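## Task

Remove the blue block marked 0 (the block just below the topmost one) from the tower and place it lying flat on the table, at least roughly two block widths clear of the tower. The remainder of the tower must stay in its original spot, and the top block must end up flat and centred on whatever is now beneath it. When finished, neither block may be supported by the robot; each must sit on what lies below it.

## Robot and tools

Robot: two six-joint arms, left_arm and right_arm, each with a two-finger gripper. They face each other across a table. Scene frame: origin roughly between the bases, +z up, table top at z = +0.020 m, left_arm on the +y side. Arm names do not match image left and right. Bases: left_arm at (-0.024, +0.459, +0.039) m, quat_wxyz (+0.704, 0, 0, -0.710); right_arm at (-0.012, -0.453, +0.039) m, quat_wxyz (+0.713, 0, 0, +0.701).

Frames: each arm reports its hand pose, velocities and Hand target in its own base frame. Command offsets are taken along the axes of that arm's current Hand target, i.e. the gripper's axes. The fingers point along gripper +x and close along y. end_effector_position is the point between the fingers, 3 to 4 cm behind the tips. Only the last 1.5 cm of each finger's inner face is flat. Reported poses can be a few cm off, more at long reach.

The row: every motion command uses rows of 14 numbers, each in [-1, 1]. The order is dx, dy, dz, rx, ry, rz, opening for left_arm, then the same seven for right_arm. The first six of each arm are an offset, not a pose. They are measured from that arm's Hand target at the start of the action or move. 1.0 means 0.6 m of travel or 180 degrees; rx, ry, rz form a single rotation vector. Opening is absolute: +1 is fully open (0.080 m), -1 fully closed, and empty fingers touch near -0.78. Six zeros asks nothing new of an arm. The opening slot always counts, and 0 means half open, so resend the current opening for an arm you want left alone.

execute_actions: "actions" is a list of actions. Each action is a list of up to 15 rows, one row per 1/30 s control step; a shorter table repeats its last row until step 15. Every row in an action is measured from the pose at that action's start, not from the row before. A repeated offset moves the hand further. "cameras" is an optional list of names or ["all"]; images come only when requested or when "actions" is empty. An empty list also returns the scene number and task.

move: "target" is one 14-number row or a list of up to 15 rows. Every row's offsets count from the same starting Hand targets, not from the previous row. The hand travels in a straight line with no obstacle avoidance, taking at most 10 s in total. "speed": m/s, 0.002 to 4.3, default 0.25; turning rate is capped at twice that in rad/s. "blend": in m, rounds corners between list targets; 0 stops at each. "opening_speed": rate of the opening command per second on the -1 to +1 scale, 0.2 or more. "grip_force": per-pad limit in newtons, 8 to 34; it stays set until changed. "blocking": false returns after about 0.5 s while the move continues. Openings of the first target are sent at once; those of later targets only after arrival and rest. The result adds a "move:" line giving the ending (done, off_target, moving, held, fault, blocked) and limits such as paced or held. Blocked means something stopped the hand far from its goal; that arm then holds in place.

wait: "seconds" from 0 to 3600; sends nothing new, a running move continues. stop: brakes the running move. zoom_image: "camera" plus "region" [x0, y0, x1, y1] in pixels of that camera's newest image, at most 504 by 504. finished_scene: "scene" 1 or 2; ends the scene for good.

Cameras: cam_head_left, cam_head_right, cam_high, cam_low (504x504 each), cam_left_wrist, cam_right_wrist (896x504 each).

Result lines: end_effector_position (m), end_effector_quat_wxyz, linear and angular velocities (omitted when joints are still), Hand target (last commanded pose after clipping; the next offsets count from it), grip_measured (finger opening on the command scale, off by up to about 2 mm, and a few mm narrower than a squeezed part), Joint positions (last number is the opening in metres), Joint torques, External joint torques (estimated outside load per joint), grip_effort_n (motor effort, negative closing; not pad force), Tool commands, and warning lines such as MOTOR HOT or FAULT.

Handling advice: the commanded orientation is clipped to 32 degrees from the measured one every step. Hands often stop short or sag, so check the result after each move, correct tilt, and send any remaining gap as a new offset. To grip, command about 0.08 below grip_measured at first contact; closing from fully open takes at least 0.6 s. Avoid paths near an arm's own base, since the elbow may swing round.

Avoid: dropping blocks, releasing them while they move, knocking the tower, or anything leaving the table. Never hit the table or fixed things hard. Keep the two arms, grippers and wrist cameras apart, and never close a gripper on the other arm's fingers. Excess contact torque causes a 10 s TORQUE FAULT (limits in N m: waist 17, shoulder 21.1, elbow 21, wrist pitch 5.55, wrist yaw 5.53, wrist roll 5.19). Fast far jumps can trigger OVER-SPEED. Long loaded or stretched holds heat motors, and 95 °C stops the arm. Joint ranges (rad): waist -3.054 to 3.054, shoulder 0.000 to 3.142, elbow 0.000 to 2.356, wrist pitch and yaw -1.571 to 1.571, wrist roll -3.142 to 3.142.

Each tool is called after ">>>" in YAML: its name, and indented under it one key for each argument.

## Session

>>> execute_actions:
  actions: []

Scene clock: 0.00 s.
left_arm: end_effector_position=(+0.2437, -0.0737, +0.2504) grip_measured=+1.000 grip_effort_n=n/a end_effector_quat_wxyz=(+0.977, +0.158, +0.136, -0.037) | right_arm: end_effector_position=(+0.4318, +0.1226, +0.1436) grip_measured=+1.000 grip_effort_n=n/a end_effector_quat_wxyz=(+0.971, -0.226, +0.031, +0.068)
Joint positions: left_arm=[-0.61 0.651 0.614 -0.297 -0.555 0.135 0.08] | right_arm=[0.354 1.79 0.651 1.045 0.234 -0.431 0.08]
Joint velocities: within noise
Joint torques (N m): no reading
External joint torques (N m): no reading
Heat: left arm: hottest wrist pitch 36 °C (+0.0 °C/min); right arm: hottest wrist pitch 37 °C (+0.0 °C/min).
Hand target: left_arm +0.2436, -0.0735, +0.2528; +0.978, +0.156, +0.133, -0.036 | right_arm +0.4320, +0.1226, +0.1446; +0.971, -0.226, +0.030, +0.068
Tool commands: left_gripper/opening=+1.0 right_gripper/opening=+1.0

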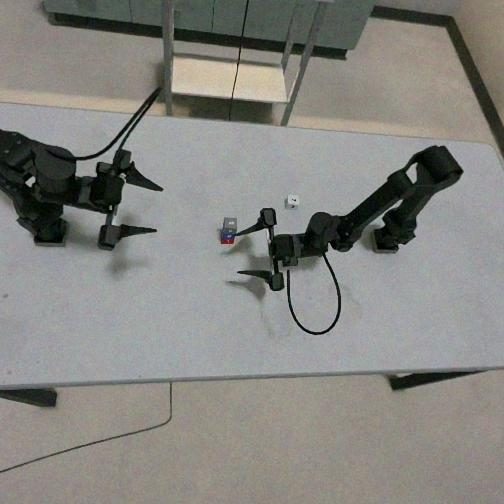

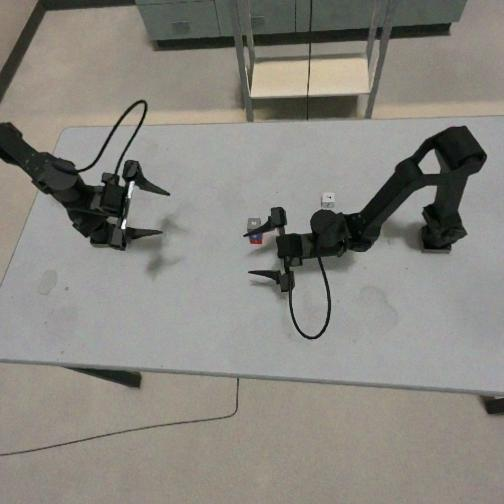

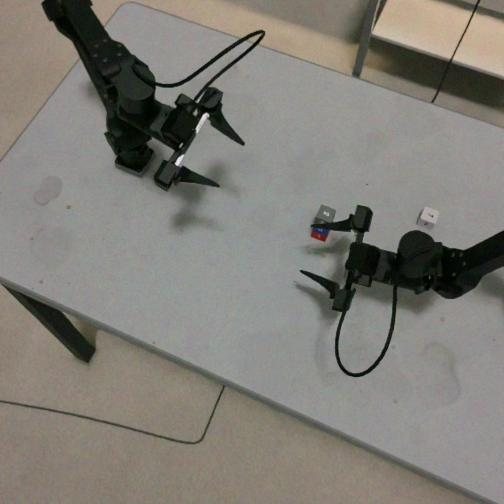

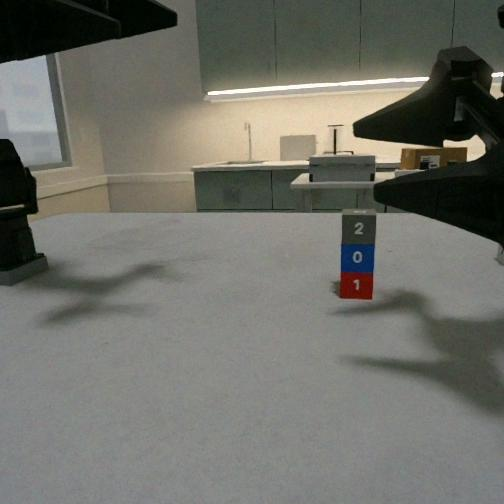

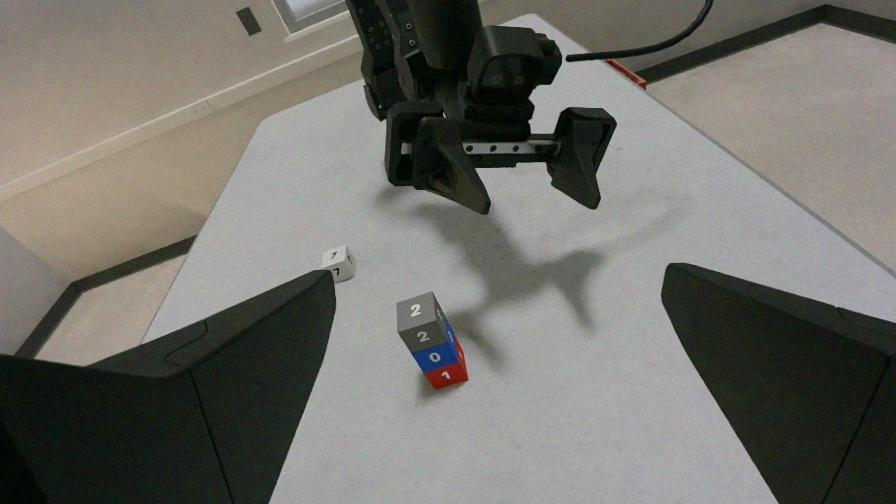

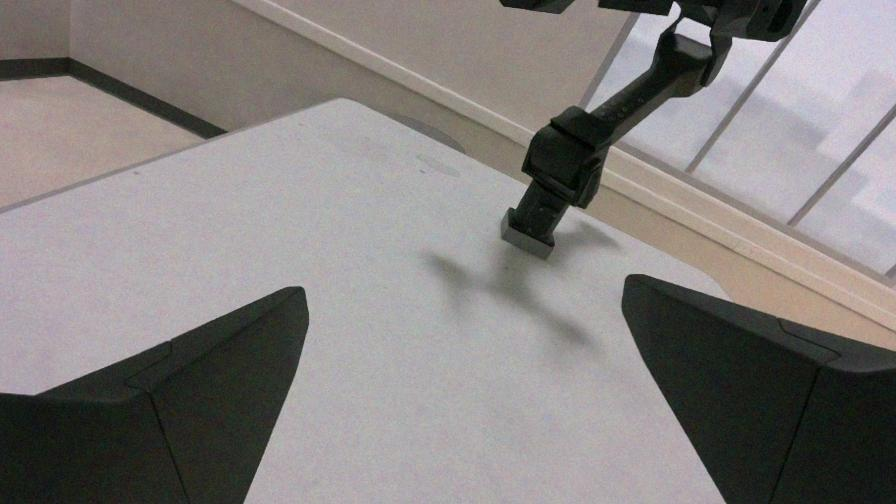

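>>> move:
  target: [0,0,0,0,0,0,1,-0.0755,-0.248,0.067,0.147,0.470,0.079,1]
  speed: 0.35
  cameras: ["cam_right_wrist","cam_low","cam_left_wrist","cam_head_left"]

Scene clock: 29.90 s.
left_arm: end_effector_position=(+0.2437, -0.0737, +0.2504) grip_measured=+1.000 grip_effort_n=2.1 end_effector_quat_wxyz=(+0.977, +0.158, +0.136, -0.037) | right_arm: end_effector_position=(+0.4086, +0.0027, +0.2457) grip_measured=+1.000 grip_effort_n=3.5 end_effector_quat_wxyz=(+0.786, -0.003, +0.618, +0.001)
Joint positions: left_arm=[-0.61 0.651 0.614 -0.297 -0.555 0.135 0.08] | right_arm=[0.008 2.014 2.25 -1.57 0.004 0.002 0.08]
Joint torques (N m): left_arm=[-0.08 -0.92 7.38 1.74 -0.11 -0.04] | right_arm=[-0.15 -7.47 7.72 0.61 -0.15 0.1]
External joint torques (N m): left_arm=[-0.07 -0.18 0.76 0.18 -0.01 -0.02] | right_arm=[-0.16 1.2 2.28 -0.12 -0.15 0.1]
Heat: left arm: hottest wrist pitch 38 °C (+4.0 °C/min); right arm: hottest wrist pitch 41 °C (+8.0 °C/min).
Hand target: left_arm +0.2436, -0.0735, +0.2528; +0.978, +0.156, +0.133, -0.036 | right_arm +0.4099, +0.0027, +0.2493; +0.708, +0.000, +0.706, +0.000
Off the commanded pose: left_arm 0.002 m, 0 deg | right_arm 0.004 m, 14 deg.
joint sent to its limit (right arm) — joint 4 (wrist pitch), lower limit. The joint targets are off in orientation, not in position.
move: off_target (right_arm)
Images, in order (width x height): cam_head_left 504x504, cam_low 504x504, cam_left_wrist 896x504, cam_right_wrist 896x504.

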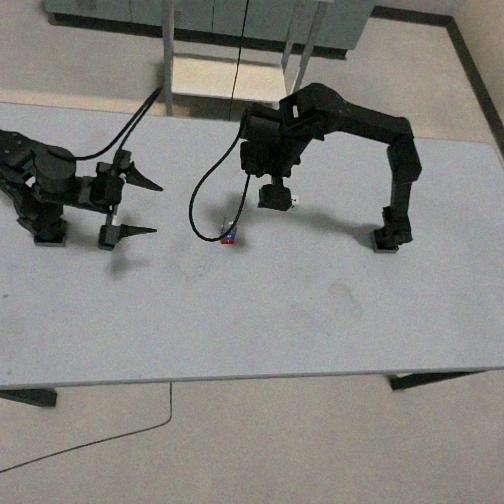

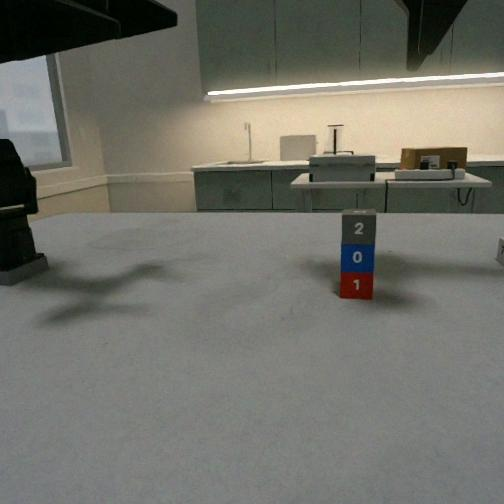

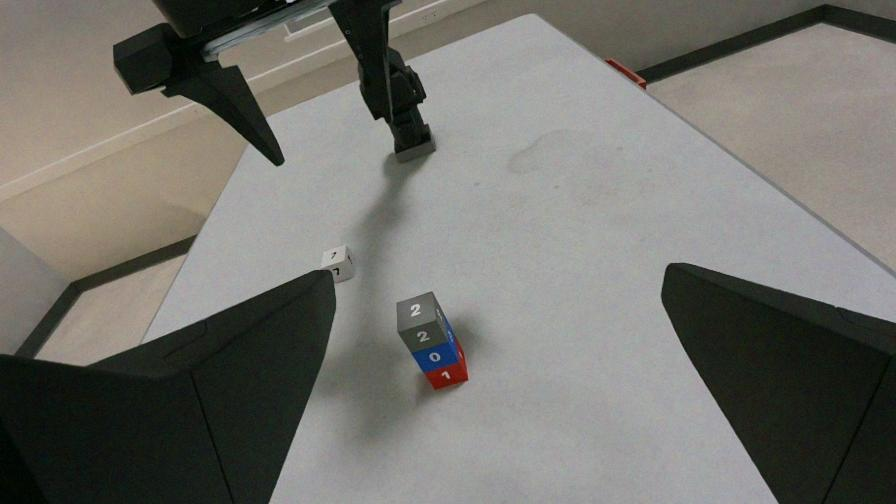

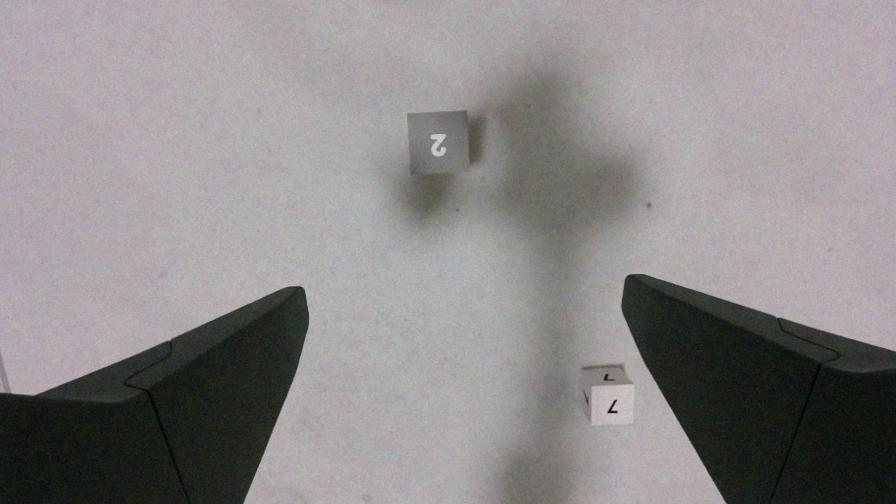

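>>> move:
  target: [0,0,0,0,0,0,1,0.165,0.017,0.075,0,0,0,1]
  cameras: ["cam_right_wrist","cam_low","cam_left_wrist"]

Scene clock: 41.37 s.
left_arm: end_effector_position=(+0.2437, -0.0737, +0.2504) grip_measured=+1.000 grip_effort_n=2.6 end_effector_quat_wxyz=(+0.977, +0.158, +0.136, -0.037) | right_arm: end_effector_position=(+0.4520, +0.0110, +0.1516) grip_measured=+1.000 grip_effort_n=3.0 end_effector_quat_wxyz=(+0.727, -0.001, +0.686, -0.001)
Joint positions: left_arm=[-0.61 0.651 0.614 -0.297 -0.555 0.135 0.08] | right_arm=[0.025 2.307 2.35 -1.556 0.004 0.025 0.08]
Joint torques (N m): left_arm=[0.01 -0.91 7.38 1.73 -0.11 -0.04] | right_arm=[0.26 -8.27 7.56 0.53 -0.16 0.09]
External joint torques (N m): left_arm=[0 -0.18 0.78 0.18 0 -0.03] | right_arm=[0.23 2.42 1.99 0.08 -0.15 0.09]
Heat: left arm: hottest wrist pitch 39 °C (+4.4 °C/min); right arm: hottest wrist pitch 40 °C (+4.4 °C/min).
Hand target: left_arm +0.2436, -0.0735, +0.2528; +0.978, +0.156, +0.133, -0.036 | right_arm +0.4552, +0.0130, +0.1504; +0.708, +0.000, +0.706, +0.000
Off the commanded pose: left_arm 0.002 m, 0 deg | right_arm 0.004 m, 3 deg.
joint sent to its limit (right arm) — joint 3 (elbow), upper limit, where the elbow is as straight as it goes. The joint targets are off in orientation, not in position.
move: off_target (right_arm)
Images, in order (width x height): cam_low 504x504, cam_left_wrist 896x504, cam_right_wrist 896x504.

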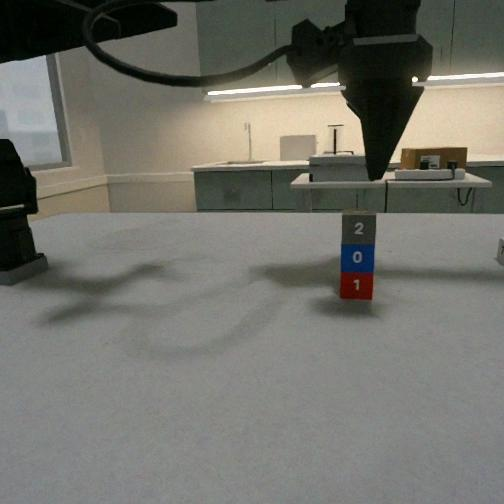

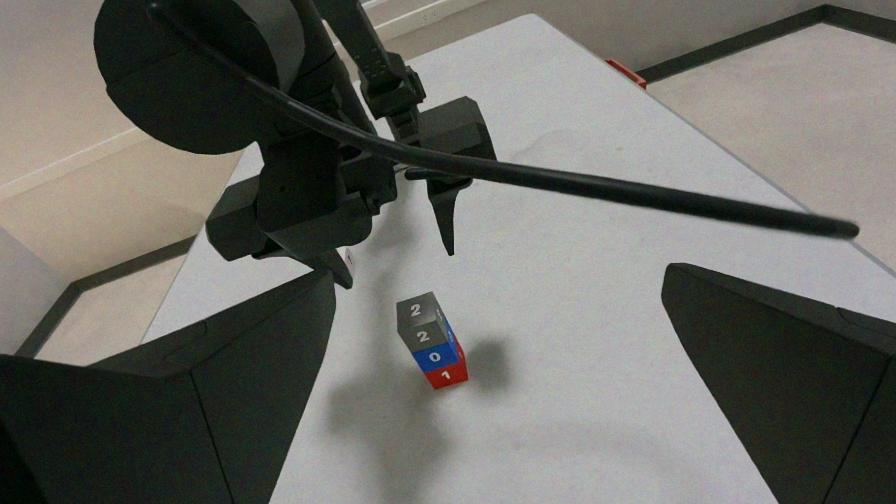

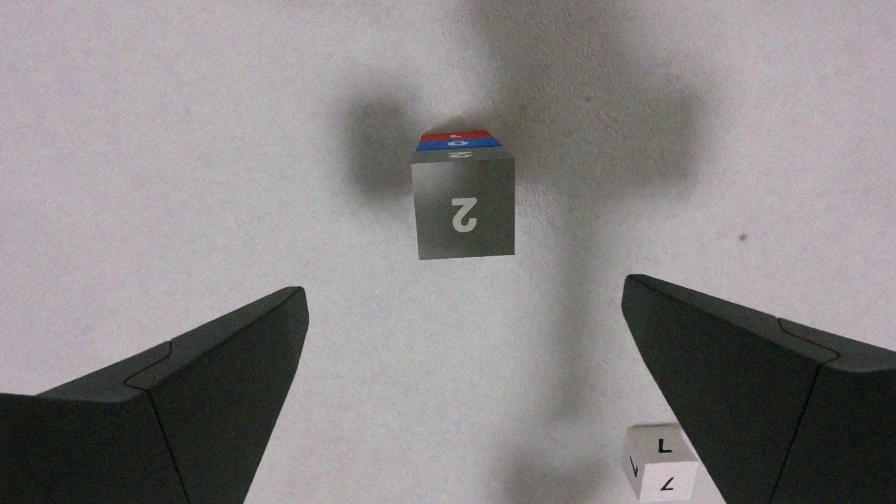

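>>> move:
  target:
    - [0,0,0,0,0,0,1,0.02,0,0.018,0,0,0,1]
    - [0,0,0,0,0,0,1,0.098,0,0.018,0,0,0,1]
  speed: 0.15
  blend: 0.01
  cameras: ["cam_right_wrist","cam_low","cam_left_wrist"]

Scene clock: 56.83 s.
left_arm: end_effector_position=(+0.2437, -0.0737, +0.2504) grip_measured=+1.000 grip_effort_n=3.0 end_effector_quat_wxyz=(+0.977, +0.158, +0.136, -0.037) | right_arm: end_effector_position=(+0.4678, +0.0115, +0.1006) grip_measured=+1.000 grip_effort_n=3.0 end_effector_quat_wxyz=(+0.716, -0.001, +0.698, -0.001)
Joint positions: left_arm=[-0.61 0.651 0.614 -0.297 -0.555 0.135 0.08] | right_arm=[0.025 2.389 2.287 -1.444 0.003 0.025 0.08]
Joint torques (N m): left_arm=[-0.01 -0.87 7.36 1.73 -0.14 -0.02] | right_arm=[0.22 -8.46 4.77 0.49 -0.16 0.09]
External joint torques (N m): left_arm=[0.02 -0.13 0.75 0.18 -0.04 -0.01] | right_arm=[0.19 2.93 -1 0.09 -0.15 0.09]
Heat: left arm: hottest wrist pitch 39 °C (+3.2 °C/min); right arm: hottest wrist pitch 39 °C (+2.1 °C/min).
Hand target: left_arm +0.2436, -0.0735, +0.2528; +0.978, +0.156, +0.133, -0.036 | right_arm +0.4660, +0.0131, +0.0917; +0.708, +0.000, +0.706, +0.000
Off the commanded pose: left_arm 0.002 m, 0 deg | right_arm 0.009 m, 1 deg.
move: off_target (right_arm)
Images, in order (width x height): cam_low 504x504, cam_left_wrist 896x504, cam_right_wrist 896x504.

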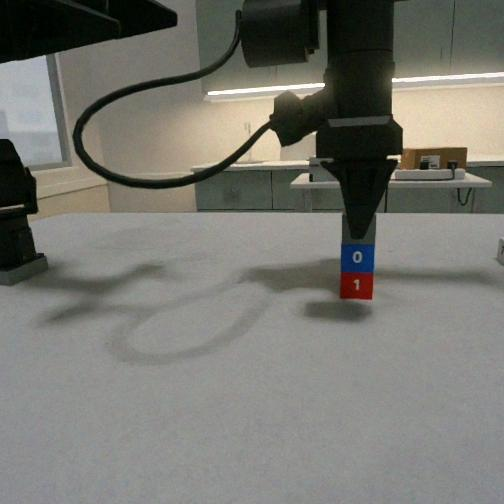

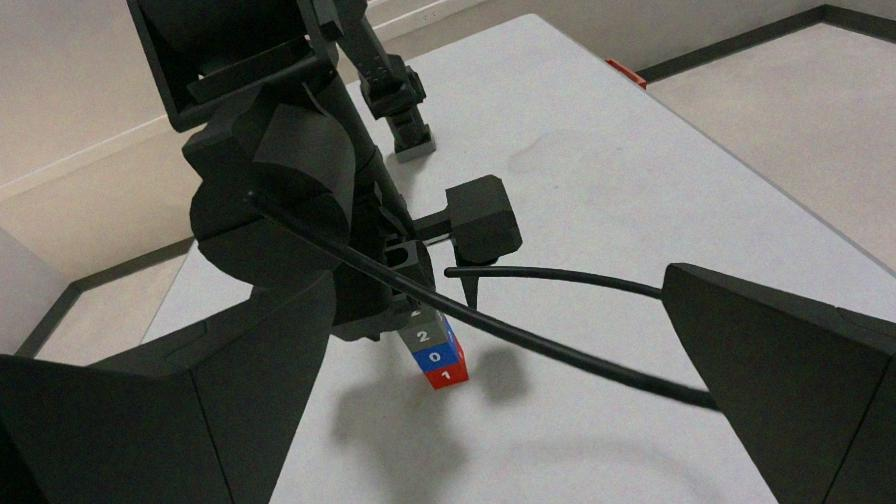

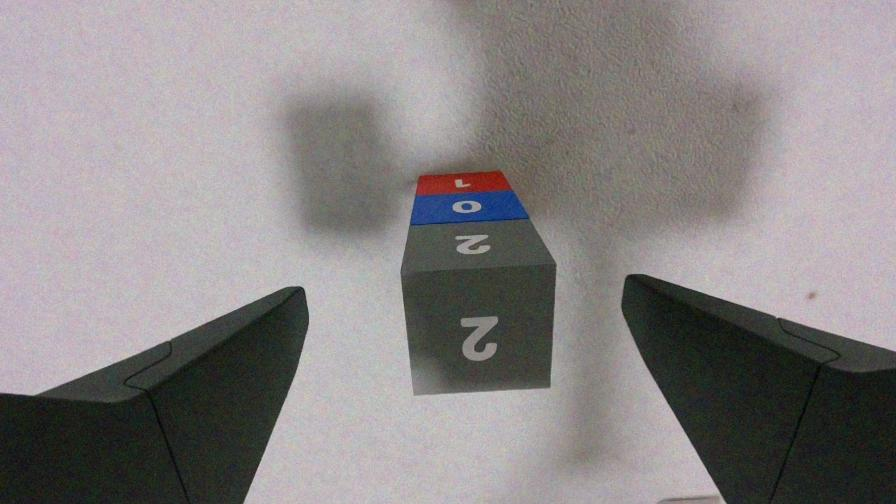

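>>> move:
  target:
    - [0,0,0,0,0,0,1,0,-0.006,0,-0.014,0,0,0.2]
    - [0,0,0,0,0,0,1,0,-0.006,0,-0.014,0,0,-0.5]
  grip_force: 12
  opening_speed: 0.8
  cameras: ["cam_right_wrist","cam_low"]

Scene clock: 66.03 s.
left_arm: end_effector_position=(+0.2437, -0.0737, +0.2504) grip_measured=+1.000 grip_effort_n=2.6 end_effector_quat_wxyz=(+0.977, +0.158, +0.136, -0.037) | right_arm: end_effector_position=(+0.4679, +0.0106, +0.1004) grip_measured=-0.079 grip_effort_n=-37.0 end_effector_quat_wxyz=(+0.716, -0.017, +0.698, +0.015)
Joint positions: left_arm=[-0.61 0.651 0.614 -0.297 -0.555 0.135 0.08] | right_arm=[0.024 2.389 2.286 -1.443 0.003 -0.022 0.031]
Joint torques (N m): left_arm=[-0.06 -0.94 7.44 1.73 -0.14 0] | right_arm=[-0.36 -8.45 4.65 0.46 -0.16 -0.05]
External joint torques (N m): left_arm=[-0.05 -0.19 0.78 0.16 -0.04 0.01] | right_arm=[-0.38 2.81 -1.04 0.07 -0.15 -0.05]
Heat: left arm: hottest wrist pitch 39 °C (+3.0 °C/min); right arm: hottest wrist pitch 38 °C (+0.0 °C/min).
Hand target: left_arm +0.2436, -0.0735, +0.2528; +0.978, +0.156, +0.133, -0.036 | right_arm +0.4661, +0.0095, +0.0916; +0.708, -0.015, +0.706, +0.016
Off the commanded pose: left_arm 0.002 m, 0 deg | right_arm 0.009 m, 1 deg.
grip_force (N): 12, 12
move: off_target (right_arm); target 2's new opening was sent with right_arm's hand 0.009 m and 1 deg from that target
Images, in order (width x height): cam_low 504x504, cam_right_wrist 896x504.

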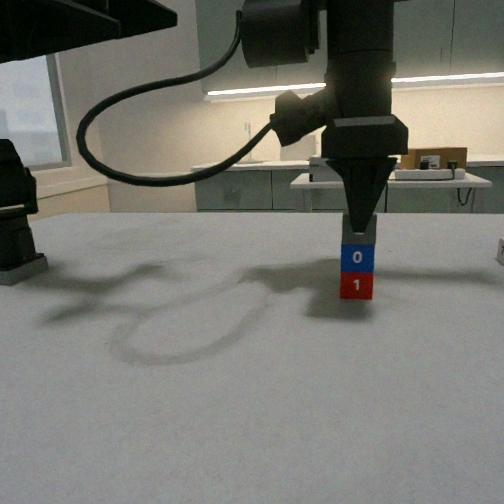

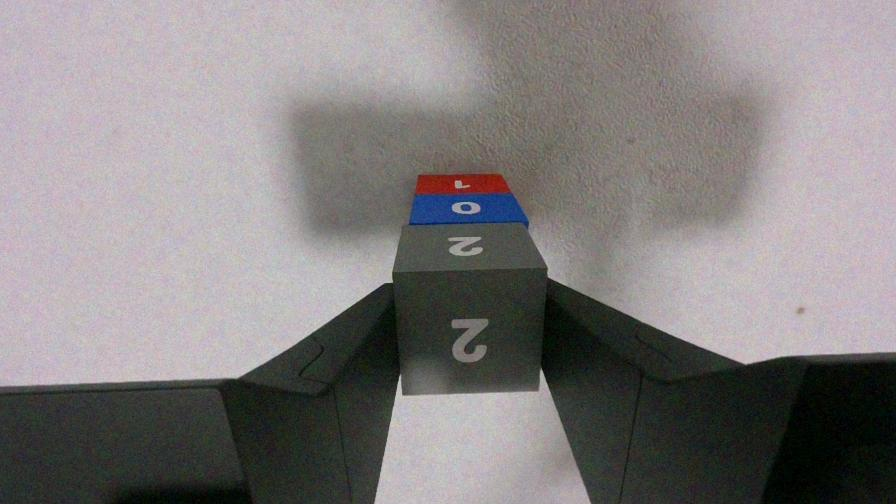

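>>> move:
  target:
    - [0,0,0,0,0,0,1,-0.075,0,0,0,0,0,-0.5]
    - [0,0,0,0,0,0,1,-0.06,0.2,0,0,0,0,-0.5]
    - [0,0,0,0,0,0,1,0.085,0.2,0,0,0,0,-0.5]
  speed: [0.12,0.25,0.15]
  blend: [0.015,0.02,0]
  cameras: ["cam_right_wrist","cam_low"]

Scene clock: 80.63 s.
left_arm: end_effector_position=(+0.2437, -0.0737, +0.2504) grip_measured=+1.000 grip_effort_n=2.1 end_effector_quat_wxyz=(+0.977, +0.158, +0.136, -0.037) | right_arm: end_effector_position=(+0.4636, +0.1296, +0.0492) grip_measured=-0.079 grip_effort_n=-37.4 end_effector_quat_wxyz=(+0.715, -0.015, +0.699, +0.018)
Joint positions: left_arm=[-0.61 0.651 0.614 -0.297 -0.555 0.135 0.08] | right_arm=[0.273 2.454 2.199 -1.293 0.002 0.227 0.031]
Joint torques (N m): left_arm=[-0.03 -0.95 7.35 1.74 -0.14 -0.01] | right_arm=[0.09 -8.83 4.92 0.49 -0.07 0.1]
External joint torques (N m): left_arm=[0 -0.2 0.72 0.18 -0.04 0] | right_arm=[0.07 2.79 -0.8 0.12 -0.08 0.1]
Heat: left arm: hottest wrist pitch 39 °C (+1.0 °C/min); right arm: hottest shoulder 39 °C (+11.1 °C/min).
Hand target: left_arm +0.2436, -0.0735, +0.2528; +0.978, +0.156, +0.133, -0.036 | right_arm +0.4610, +0.1294, +0.0408; +0.708, -0.015, +0.706, +0.016
Off the commanded pose: left_arm 0.002 m, 0 deg | right_arm 0.009 m, 1 deg.
grip_force (N): 12, 12
move: off_target (right_arm)
Images, in order (width x height): cam_low 504x504, cam_right_wrist 896x504.

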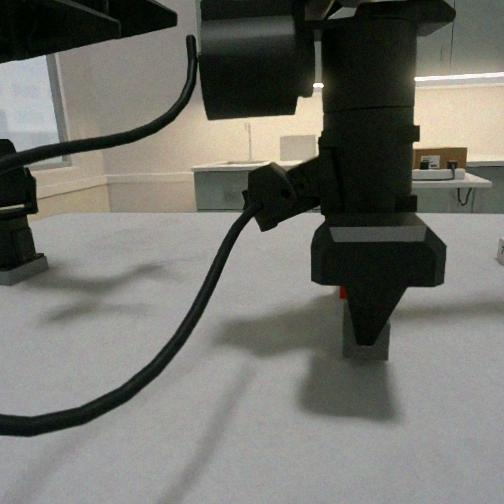

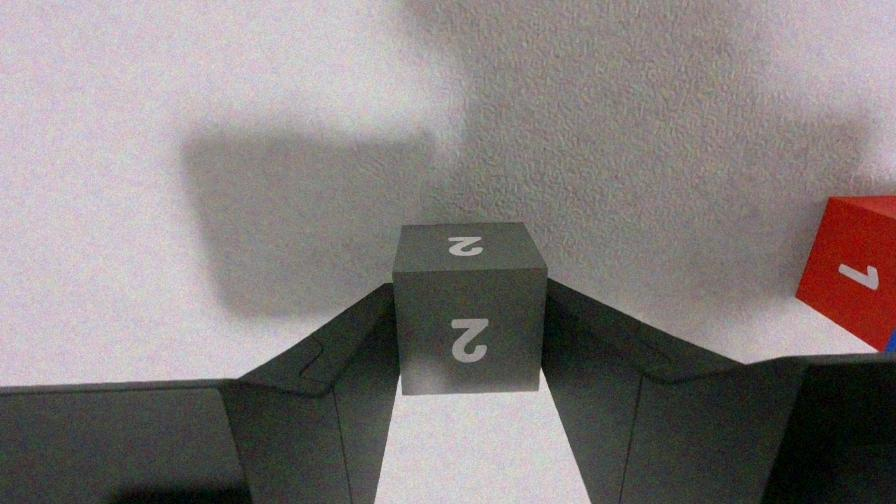

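>>> move:
  target: [0,0,0,0,0,0,1,0.024,0,0,0,0,0,-0.5]
  speed: 0.04
  cameras: ["cam_low"]

Scene clock: 85.20 s.
left_arm: end_effector_position=(+0.2437, -0.0737, +0.2504) grip_measured=+1.000 grip_effort_n=2.1 end_effector_quat_wxyz=(+0.977, +0.158, +0.136, -0.037) | right_arm: end_effector_position=(+0.4645, +0.1298, +0.0404) grip_measured=-0.079 grip_effort_n=-37.4 end_effector_quat_wxyz=(+0.717, -0.014, +0.697, +0.018)
Joint positions: left_arm=[-0.61 0.651 0.614 -0.297 -0.555 0.135 0.08] | right_arm=[0.273 2.453 2.163 -1.251 0.002 0.227 0.031]
Joint torques (N m): left_arm=[-0.01 -0.9 7.36 1.73 -0.14 -0.02] | right_arm=[0.04 -8.27 3.2 1.37 -0.08 0.09]
External joint torques (N m): left_arm=[-0.03 -0.16 0.73 0.17 -0.03 -0.01] | right_arm=[0.06 3.56 -2.65 0.96 -0.09 0.09]
Heat: left arm: hottest wrist pitch 40 °C (+2.0 °C/min); right arm: hottest shoulder 41 °C (+12.2 °C/min).
Hand target: left_arm +0.2436, -0.0735, +0.2528; +0.978, +0.156, +0.133, -0.036 | right_arm +0.4609, +0.1294, +0.0264; +0.708, -0.015, +0.706, +0.016
Off the commanded pose: left_arm 0.002 m, 0 deg | right_arm 0.014 m, 2 deg.
grip_force (N): 12, 12
move: off_target (right_arm)

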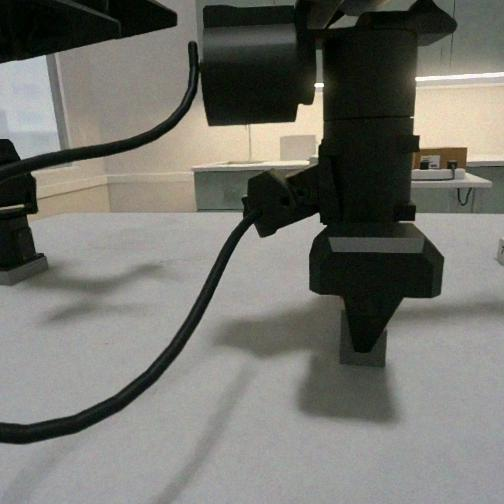

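>>> move:
  target:
    - [0,0,0,0,0,0,1,-0.007,0,0,0,0,0,-0.5]
    - [0,0,0,0,0,0,1,-0.007,0,0,0,0,0,0.5]
    - [0,0,0,0,0,0,1,-0.164,0,0,0,0,0,0.5]
    - [0,0,0,0,0,0,1,-0.164,-0.203,0,0,0,0,0.5]
    - [0,0,0,0,0,0,1,-0.0587,-0.203,0,0,0,0,0.5]
  speed: [0.1,0.1,0.2,0.25,0.15]
  blend: [0,0,0.015,0.01,0]
  opening_speed: 1.5
  cameras: ["cam_right_wrist","cam_low"]

Scene clock: 100.80 s.
left_arm: end_effector_position=(+0.2437, -0.0737, +0.2504) grip_measured=+1.000 grip_effort_n=2.1 end_effector_quat_wxyz=(+0.977, +0.158, +0.136, -0.037) | right_arm: end_effector_position=(+0.4685, +0.0079, +0.0664) grip_measured=+0.496 grip_effort_n=21.6 end_effector_quat_wxyz=(+0.713, -0.015, +0.701, +0.015)
Joint positions: left_arm=[-0.61 0.651 0.614 -0.297 -0.555 0.135 0.08] | right_arm=[0.017 2.39 2.152 -1.317 0 -0.026 0.057]
Joint torques (N m): left_arm=[0.03 -0.91 7.38 1.73 -0.13 -0.05] | right_arm=[-0.1 -9.38 4.66 0.51 -0.06 -0.05]
External joint torques (N m): left_arm=[0.05 -0.15 0.73 0.16 -0.02 -0.04] | right_arm=[-0.11 2.1 -1.17 0.13 -0.05 -0.05]
Heat: left arm: hottest wrist pitch 40 °C (+1.0 °C/min); right arm: hottest shoulder 41 °C (+10.0 °C/min).
Hand target: left_arm +0.2436, -0.0735, +0.2528; +0.978, +0.156, +0.133, -0.036 | right_arm +0.4662, +0.0078, +0.0615; +0.708, -0.015, +0.706, +0.016
Off the commanded pose: left_arm 0.002 m, 0 deg | right_arm 0.005 m, 1 deg.
grip_force (N): 12, 12
move: done; target 2's new opening was sent with right_arm's hand 0.011 m and 2 deg from that target
Images, in order (width x height): cam_low 504x504, cam_right_wrist 896x504.

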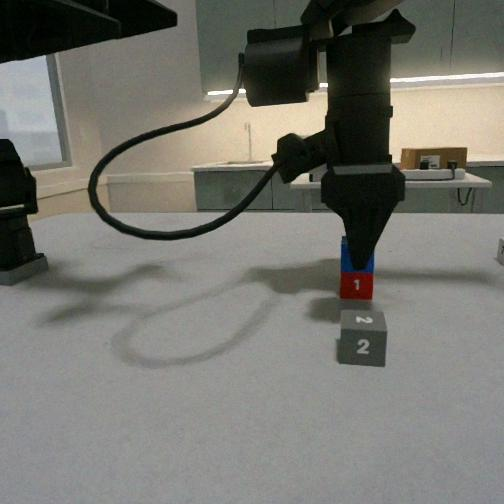

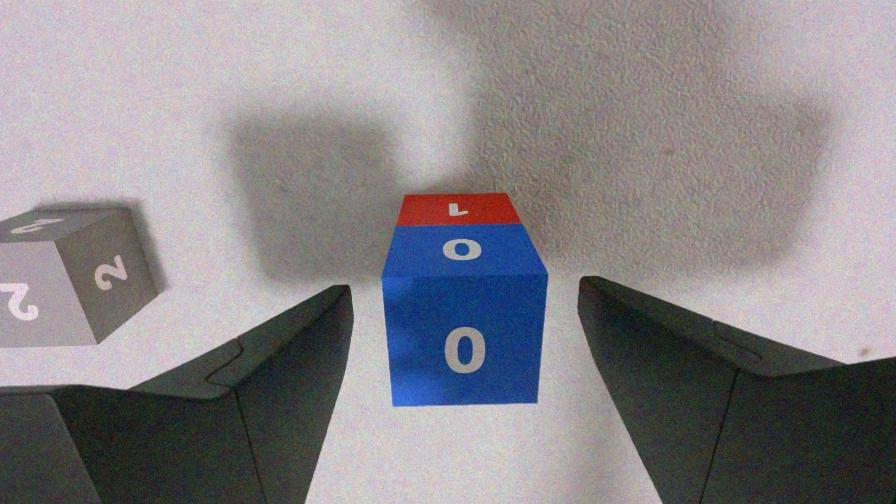

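>>> move:
  target:
    - [0,0,0,0,0,0,1,-0.0067,0,0,0,0,0,0.5]
    - [0,0,0,0,0,0,1,-0.0067,0,0,0,0,0,-0.5]
    - [0,0,0,0,0,0,1,-0.07,0,0,0,0,0,-0.5]
    - [0,0,0,0,0,0,1,-0.06,-0.208,0,0,0,0,-0.5]
    - [0,0,0,0,0,0,1,0.035,-0.208,0,0,0,0,-0.5]
  speed: [0.1,0.1,0.15,0.25,0.15]
  blend: [0,0,0.01,0.015,0]
  opening_speed: 1.0
  cameras: ["cam_right_wrist","cam_low"]

>>> move:
  target: [0,0,0,0,0,0,1,0.0195,0,0,0,0,0,-0.5]
  speed: 0.04
  cameras: ["cam_low","cam_right_wrist"]

Scene clock: 114.00 s.
left_arm: end_effector_position=(+0.2437, -0.0737, +0.2504) grip_measured=+1.000 grip_effort_n=2.1 end_effector_quat_wxyz=(+0.977, +0.158, +0.136, -0.037) | right_arm: end_effector_position=(+0.4743, -0.1175, +0.0501) grip_measured=-0.082 grip_effort_n=-37.4 end_effector_quat_wxyz=(+0.716, -0.017, +0.698, +0.013)
Joint positions: left_arm=[-0.61 0.651 0.614 -0.297 -0.555 0.135 0.08] | right_arm=[-0.243 2.497 2.28 -1.329 -0.001 -0.285 0.031]
Joint torques (N m): left_arm=[0.06 -0.87 7.36 1.72 -0.14 -0.03] | right_arm=[-0.03 -8.8 4.65 0.45 -0.08 -0.05]
External joint torques (N m): left_arm=[0.06 -0.16 0.75 0.16 -0.04 -0.02] | right_arm=[-0.06 3.19 -1.18 0.06 -0.06 -0.05]
Heat: left arm: hottest wrist pitch 40 °C (+1.0 °C/min); right arm: hottest shoulder 41 °C (+7.0 °C/min).
Hand target: left_arm +0.2436, -0.0735, +0.2528; +0.978, +0.156, +0.133, -0.036 | right_arm +0.4717, -0.1169, +0.0404; +0.708, -0.015, +0.706, +0.016
Off the commanded pose: left_arm 0.002 m, 0 deg | right_arm 0.010 m, 1 deg.
grip_force (N): 12, 12
move: off_target (right_arm)
Images, in order (width x height): cam_low 504x504, cam_right_wrist 896x504.

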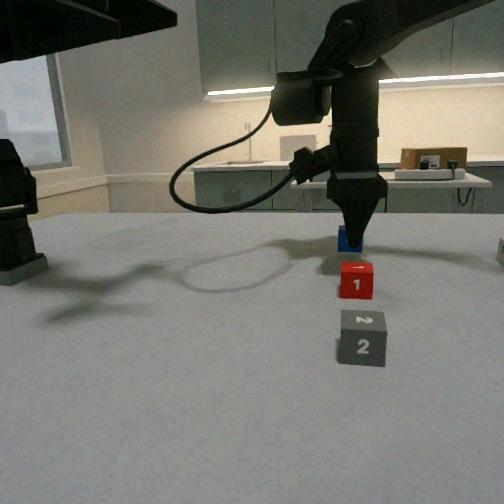

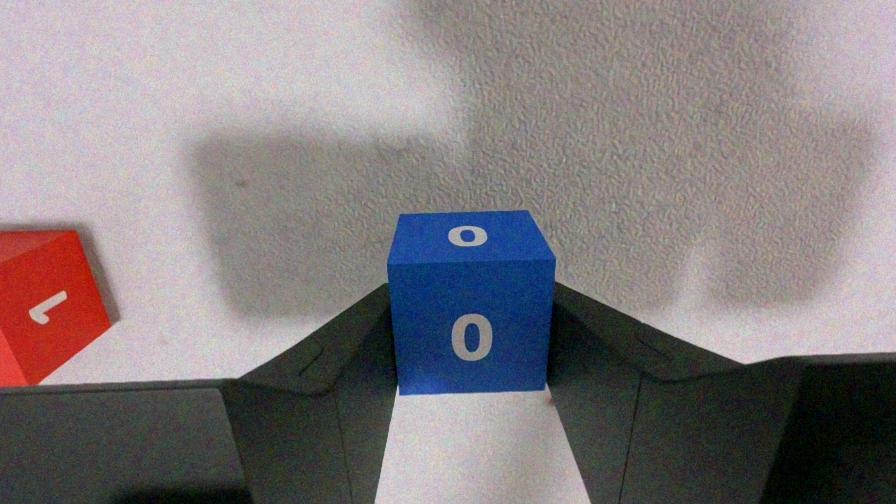

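Scene clock: 114.70 s.
left_arm: end_effector_position=(+0.2437, -0.0737, +0.2504) grip_measured=+1.000 grip_effort_n=3.0 end_effector_quat_wxyz=(+0.977, +0.158, +0.136, -0.037) | right_arm: end_effector_position=(+0.4750, -0.1177, +0.0395) grip_measured=-0.082 grip_effort_n=-37.4 end_effector_quat_wxyz=(+0.717, -0.017, +0.697, +0.013)
Joint positions: left_arm=[-0.61 0.651 0.614 -0.297 -0.555 0.135 0.08] | right_arm=[-0.243 2.497 2.238 -1.284 -0.001 -0.285 0.031]
Joint torques (N m): left_arm=[-0.03 -0.9 7.47 1.74 -0.15 -0.01] | right_arm=[-0.03 -8.49 4.71 0.52 -0.08 -0.06]
External joint torques (N m): left_arm=[-0.02 -0.22 0.92 0.21 -0.05 0] | right_arm=[-0.06 3.46 -1.08 0.13 -0.05 -0.06]
Heat: left arm: hottest wrist pitch 40 °C (+1.0 °C/min); right arm: hottest shoulder 41 °C (+7.0 °C/min).
Hand target: left_arm +0.2436, -0.0735, +0.2528; +0.978, +0.156, +0.133, -0.036 | right_arm +0.4719, -0.1169, +0.0288; +0.708, -0.015, +0.706, +0.016
Off the commanded pose: left_arm 0.002 m, 0 deg | right_arm 0.011 m, 2 deg.
grip_force (N): 12, 12
move: off_target (right_arm)

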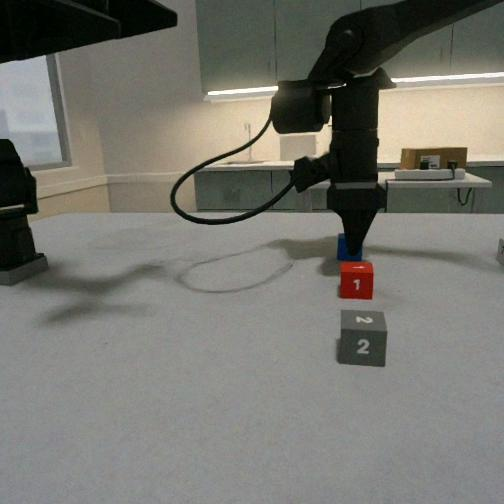

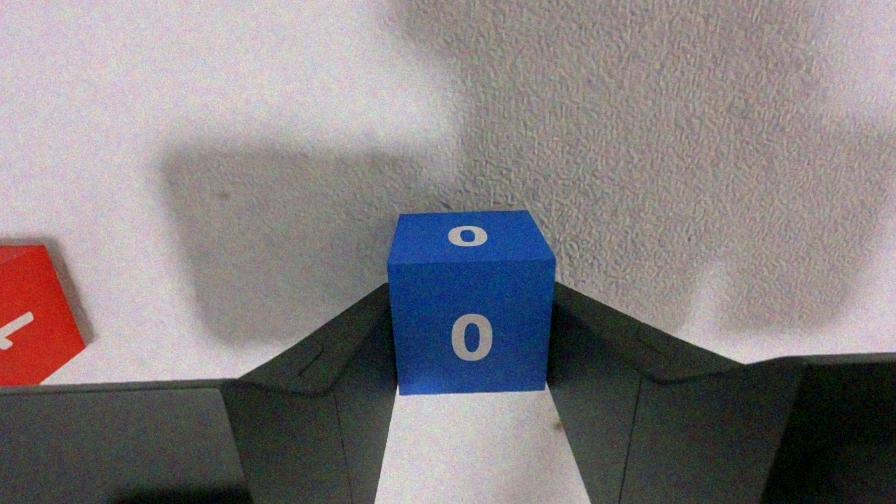

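>>> move:
  target:
    - [0,0,0,0,0,0,1,0.0095,0,0,0,0,0,-0.5]
    - [0,0,0,0,0,0,1,0.0095,0,0,0,0,0,0.5]
    - [0,0,0,0,0,0,1,-0.13,0,0,0,0,0,0.5]
    - [0,0,0,0,0,0,1,-0.12,0.4105,0,0,0,0,0.5]
    - [0,0,0,0,0,0,1,-0.011,0.4105,0,0,0,0,0.5]
  speed: [0.04,0.1,0.2,0.3,0.15]
  blend: [0,0,0.015,0.015,0]
  opening_speed: 1.5
  cameras: ["cam_right_wrist","cam_low"]

Scene clock: 123.43 s.
left_arm: end_effector_position=(+0.2437, -0.0737, +0.2504) grip_measured=+1.000 grip_effort_n=2.6 end_effector_quat_wxyz=(+0.977, +0.158, +0.136, -0.037) | right_arm: end_effector_position=(+0.4636, +0.1294, +0.0441) grip_measured=+0.496 grip_effort_n=21.6 end_effector_quat_wxyz=(+0.715, -0.014, +0.699, +0.019)
Joint positions: left_arm=[-0.61 0.651 0.614 -0.297 -0.555 0.135 0.08] | right_arm=[0.272 2.455 2.18 -1.273 -0.001 0.226 0.057]
Joint torques (N m): left_arm=[0 -0.83 7.46 1.71 -0.14 -0.02] | right_arm=[0.11 -8.68 4.83 0.48 -0.01 0.1]
External joint torques (N m): left_arm=[0 -0.12 0.87 0.16 -0.04 -0.01] | right_arm=[0.02 3.06 -0.96 0.1 -0.02 0.1]
Heat: left arm: hottest wrist pitch 40 °C (+1.0 °C/min); right arm: hottest shoulder 42 °C (+6.1 °C/min).
Hand target: left_arm +0.2436, -0.0735, +0.2528; +0.978, +0.156, +0.133, -0.036 | right_arm +0.4609, +0.1292, +0.0355; +0.708, -0.015, +0.706, +0.016
Off the commanded pose: left_arm 0.002 m, 0 deg | right_arm 0.009 m, 1 deg.
grip_force (N): 12, 12
move: off_target (right_arm); target 2's new opening was sent with right_arm's hand 0.014 m and 2 deg from that target
Images, in order (width x height): cam_low 504x504, cam_right_wrist 896x504.

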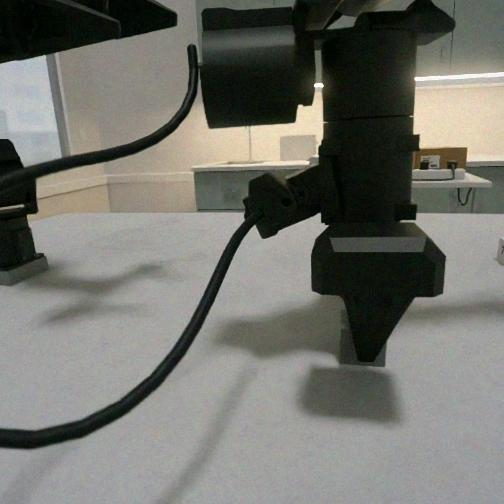

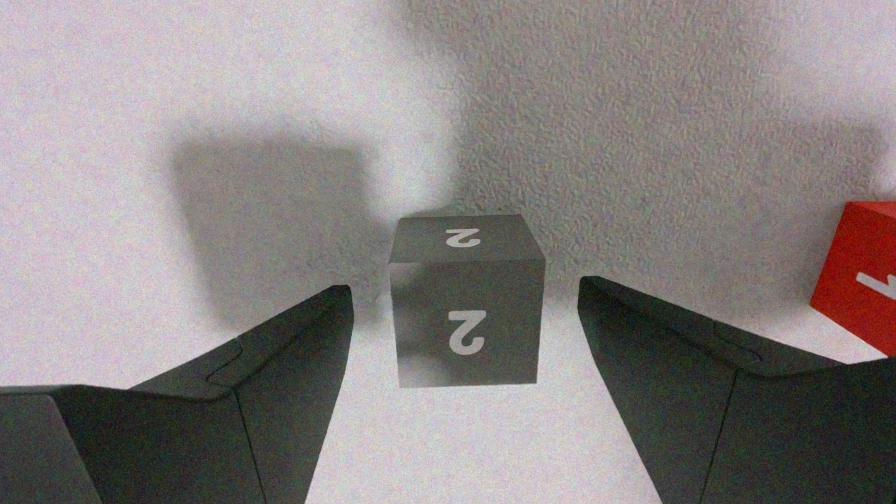

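>>> move:
  target:
    - [0,0,0,0,0,0,1,0,0,0,0,0,0,-0.5]
    - [0,0,0,0,0,0,1,-0.116,0,0,0,0,0,-0.5]
    - [0,0,0,0,0,0,1,-0.11,-0.2023,-0.0025,0,0,0,-0.5]
    - [0,0,0,0,0,0,1,-0.0600,-0.2023,-0.0025,0,0,0,-0.5]
  speed: [0.1,0.2,0.22,0.1]
  blend: [0,0.015,0.008,0]
  opening_speed: 1.0
  cameras: ["cam_right_wrist","cam_low","cam_left_wrist"]

Scene clock: 132.53 s.
left_arm: end_effector_position=(+0.2437, -0.0737, +0.2504) grip_measured=+1.000 grip_effort_n=2.6 end_effector_quat_wxyz=(+0.977, +0.158, +0.136, -0.037) | right_arm: end_effector_position=(+0.4675, +0.0072, +0.0714) grip_measured=-0.082 grip_effort_n=-37.4 end_effector_quat_wxyz=(+0.710, -0.015, +0.704, +0.015)
Joint positions: left_arm=[-0.61 0.651 0.614 -0.297 -0.555 0.135 0.08] | right_arm=[0.016 2.395 2.182 -1.35 0 -0.026 0.031]
Joint torques (N m): left_arm=[0.06 -0.89 7.43 1.75 -0.14 -0.04] | right_arm=[0.06 -10.74 3.97 0.45 -0.09 -0.05]
External joint torques (N m): left_arm=[0.1 -0.19 0.86 0.21 -0.05 -0.03] | right_arm=[0.05 0.83 -1.89 0.07 -0.08 -0.05]
Heat: left arm: hottest wrist pitch 40 °C (+1.0 °C/min); right arm: hottest shoulder 45 °C (+7.1 °C/min).
Hand target: left_arm +0.2436, -0.0735, +0.2528; +0.978, +0.156, +0.133, -0.036 | right_arm +0.4647, +0.0077, +0.0713; +0.708, -0.015, +0.706, +0.016
Off the commanded pose: left_arm 0.002 m, 0 deg | right_arm 0.003 m, 0 deg.
grip_force (N): 12, 12
move: done
Images, in order (width x height): cam_low 504x504, cam_left_wrist 896x504, cam_right_wrist 896x504.

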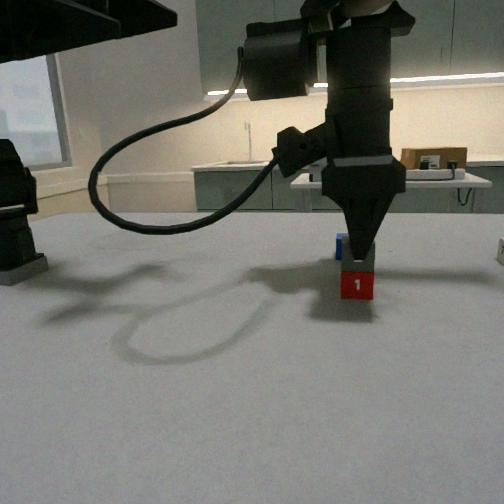

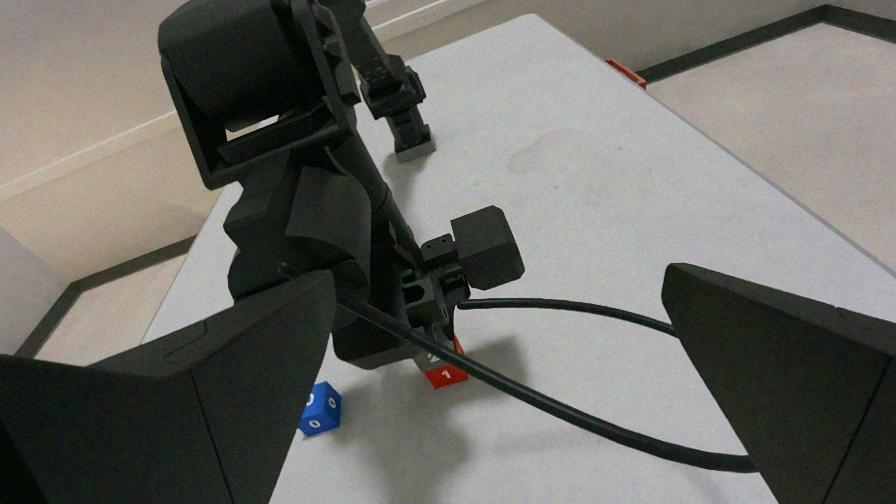

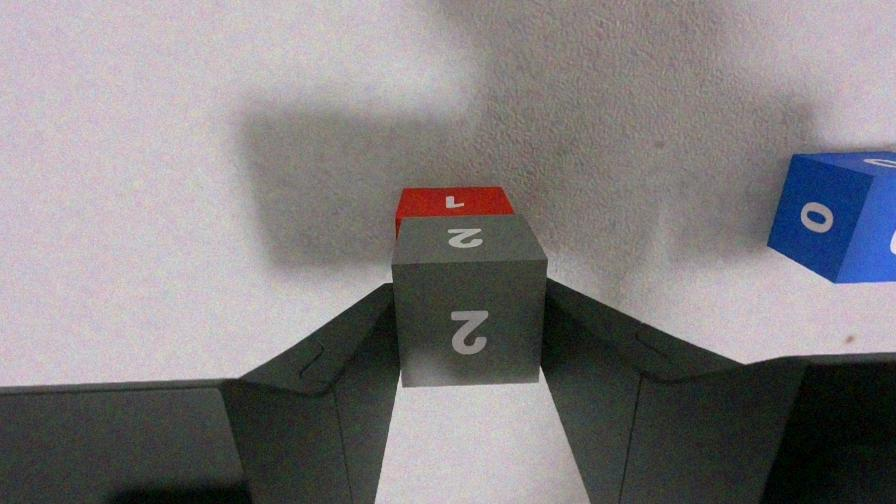

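>>> move:
  target:
    - [0,0,0,0,0,0,1,-0.008,0,0,0,0,0,-0.5]
    - [0,0,0,0,0,0,1,-0.008,0,0,0,0,0,0.5]
    - [0,0,0,0,0,0,1,-0.14,0,0,0,0,0,0.5]
  speed: [0.05,0.1,0.2]
  opening_speed: 1.2
  cameras: ["cam_right_wrist","cam_low"]

Scene clock: 140.77 s.
left_arm: end_effector_position=(+0.2437, -0.0737, +0.2504) grip_measured=+1.000 grip_effort_n=2.6 end_effector_quat_wxyz=(+0.977, +0.158, +0.136, -0.037) | right_arm: end_effector_position=(+0.4625, +0.0071, +0.1481) grip_measured=+0.496 grip_effort_n=21.6 end_effector_quat_wxyz=(+0.739, -0.015, +0.673, +0.014)
Joint positions: left_arm=[-0.61 0.651 0.614 -0.297 -0.555 0.135 0.08] | right_arm=[0.016 2.319 2.353 -1.512 0 -0.026 0.057]
Joint torques (N m): left_arm=[0 -0.95 7.35 1.73 -0.1 -0.03] | right_arm=[0.05 -10.46 7.35 0.65 -0.09 -0.04]
External joint torques (N m): left_arm=[0.02 -0.26 0.84 0.21 -0.01 -0.01] | right_arm=[0.04 0.57 1.61 0.15 -0.08 -0.04]
Heat: left arm: hottest wrist pitch 40 °C (+1.0 °C/min); right arm: hottest shoulder 46 °C (+7.0 °C/min).
Hand target: left_arm +0.2436, -0.0735, +0.2528; +0.978, +0.156, +0.133, -0.036 | right_arm +0.4645, +0.0076, +0.1555; +0.708, -0.015, +0.706, +0.016
Off the commanded pose: left_arm 0.002 m, 0 deg | right_arm 0.007 m, 5 deg.
joint sent to its limit (right arm) — joint 3 (elbow), upper limit, where the elbow is as straight as it goes. The joint targets are off in orientation, not in position.
grip_force (N): 12, 12
move: off_target (right_arm)
Images, in order (width x height): cam_low 504x504, cam_right_wrist 896x504.

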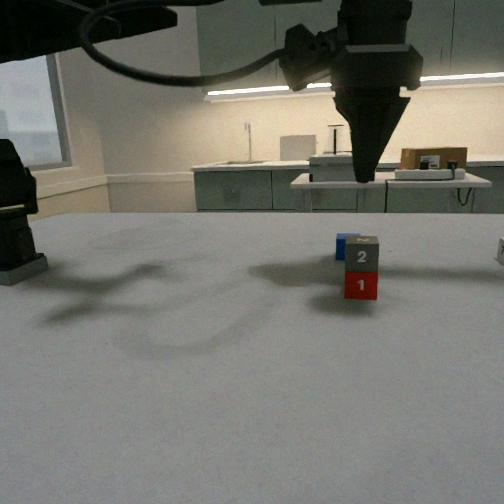

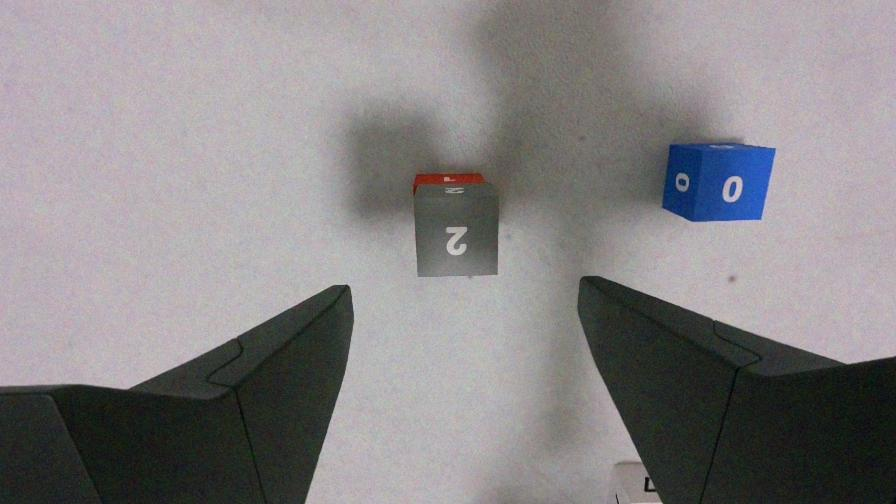

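>>> finished_scene:
  scene: 1

The scene is finished: the task was done.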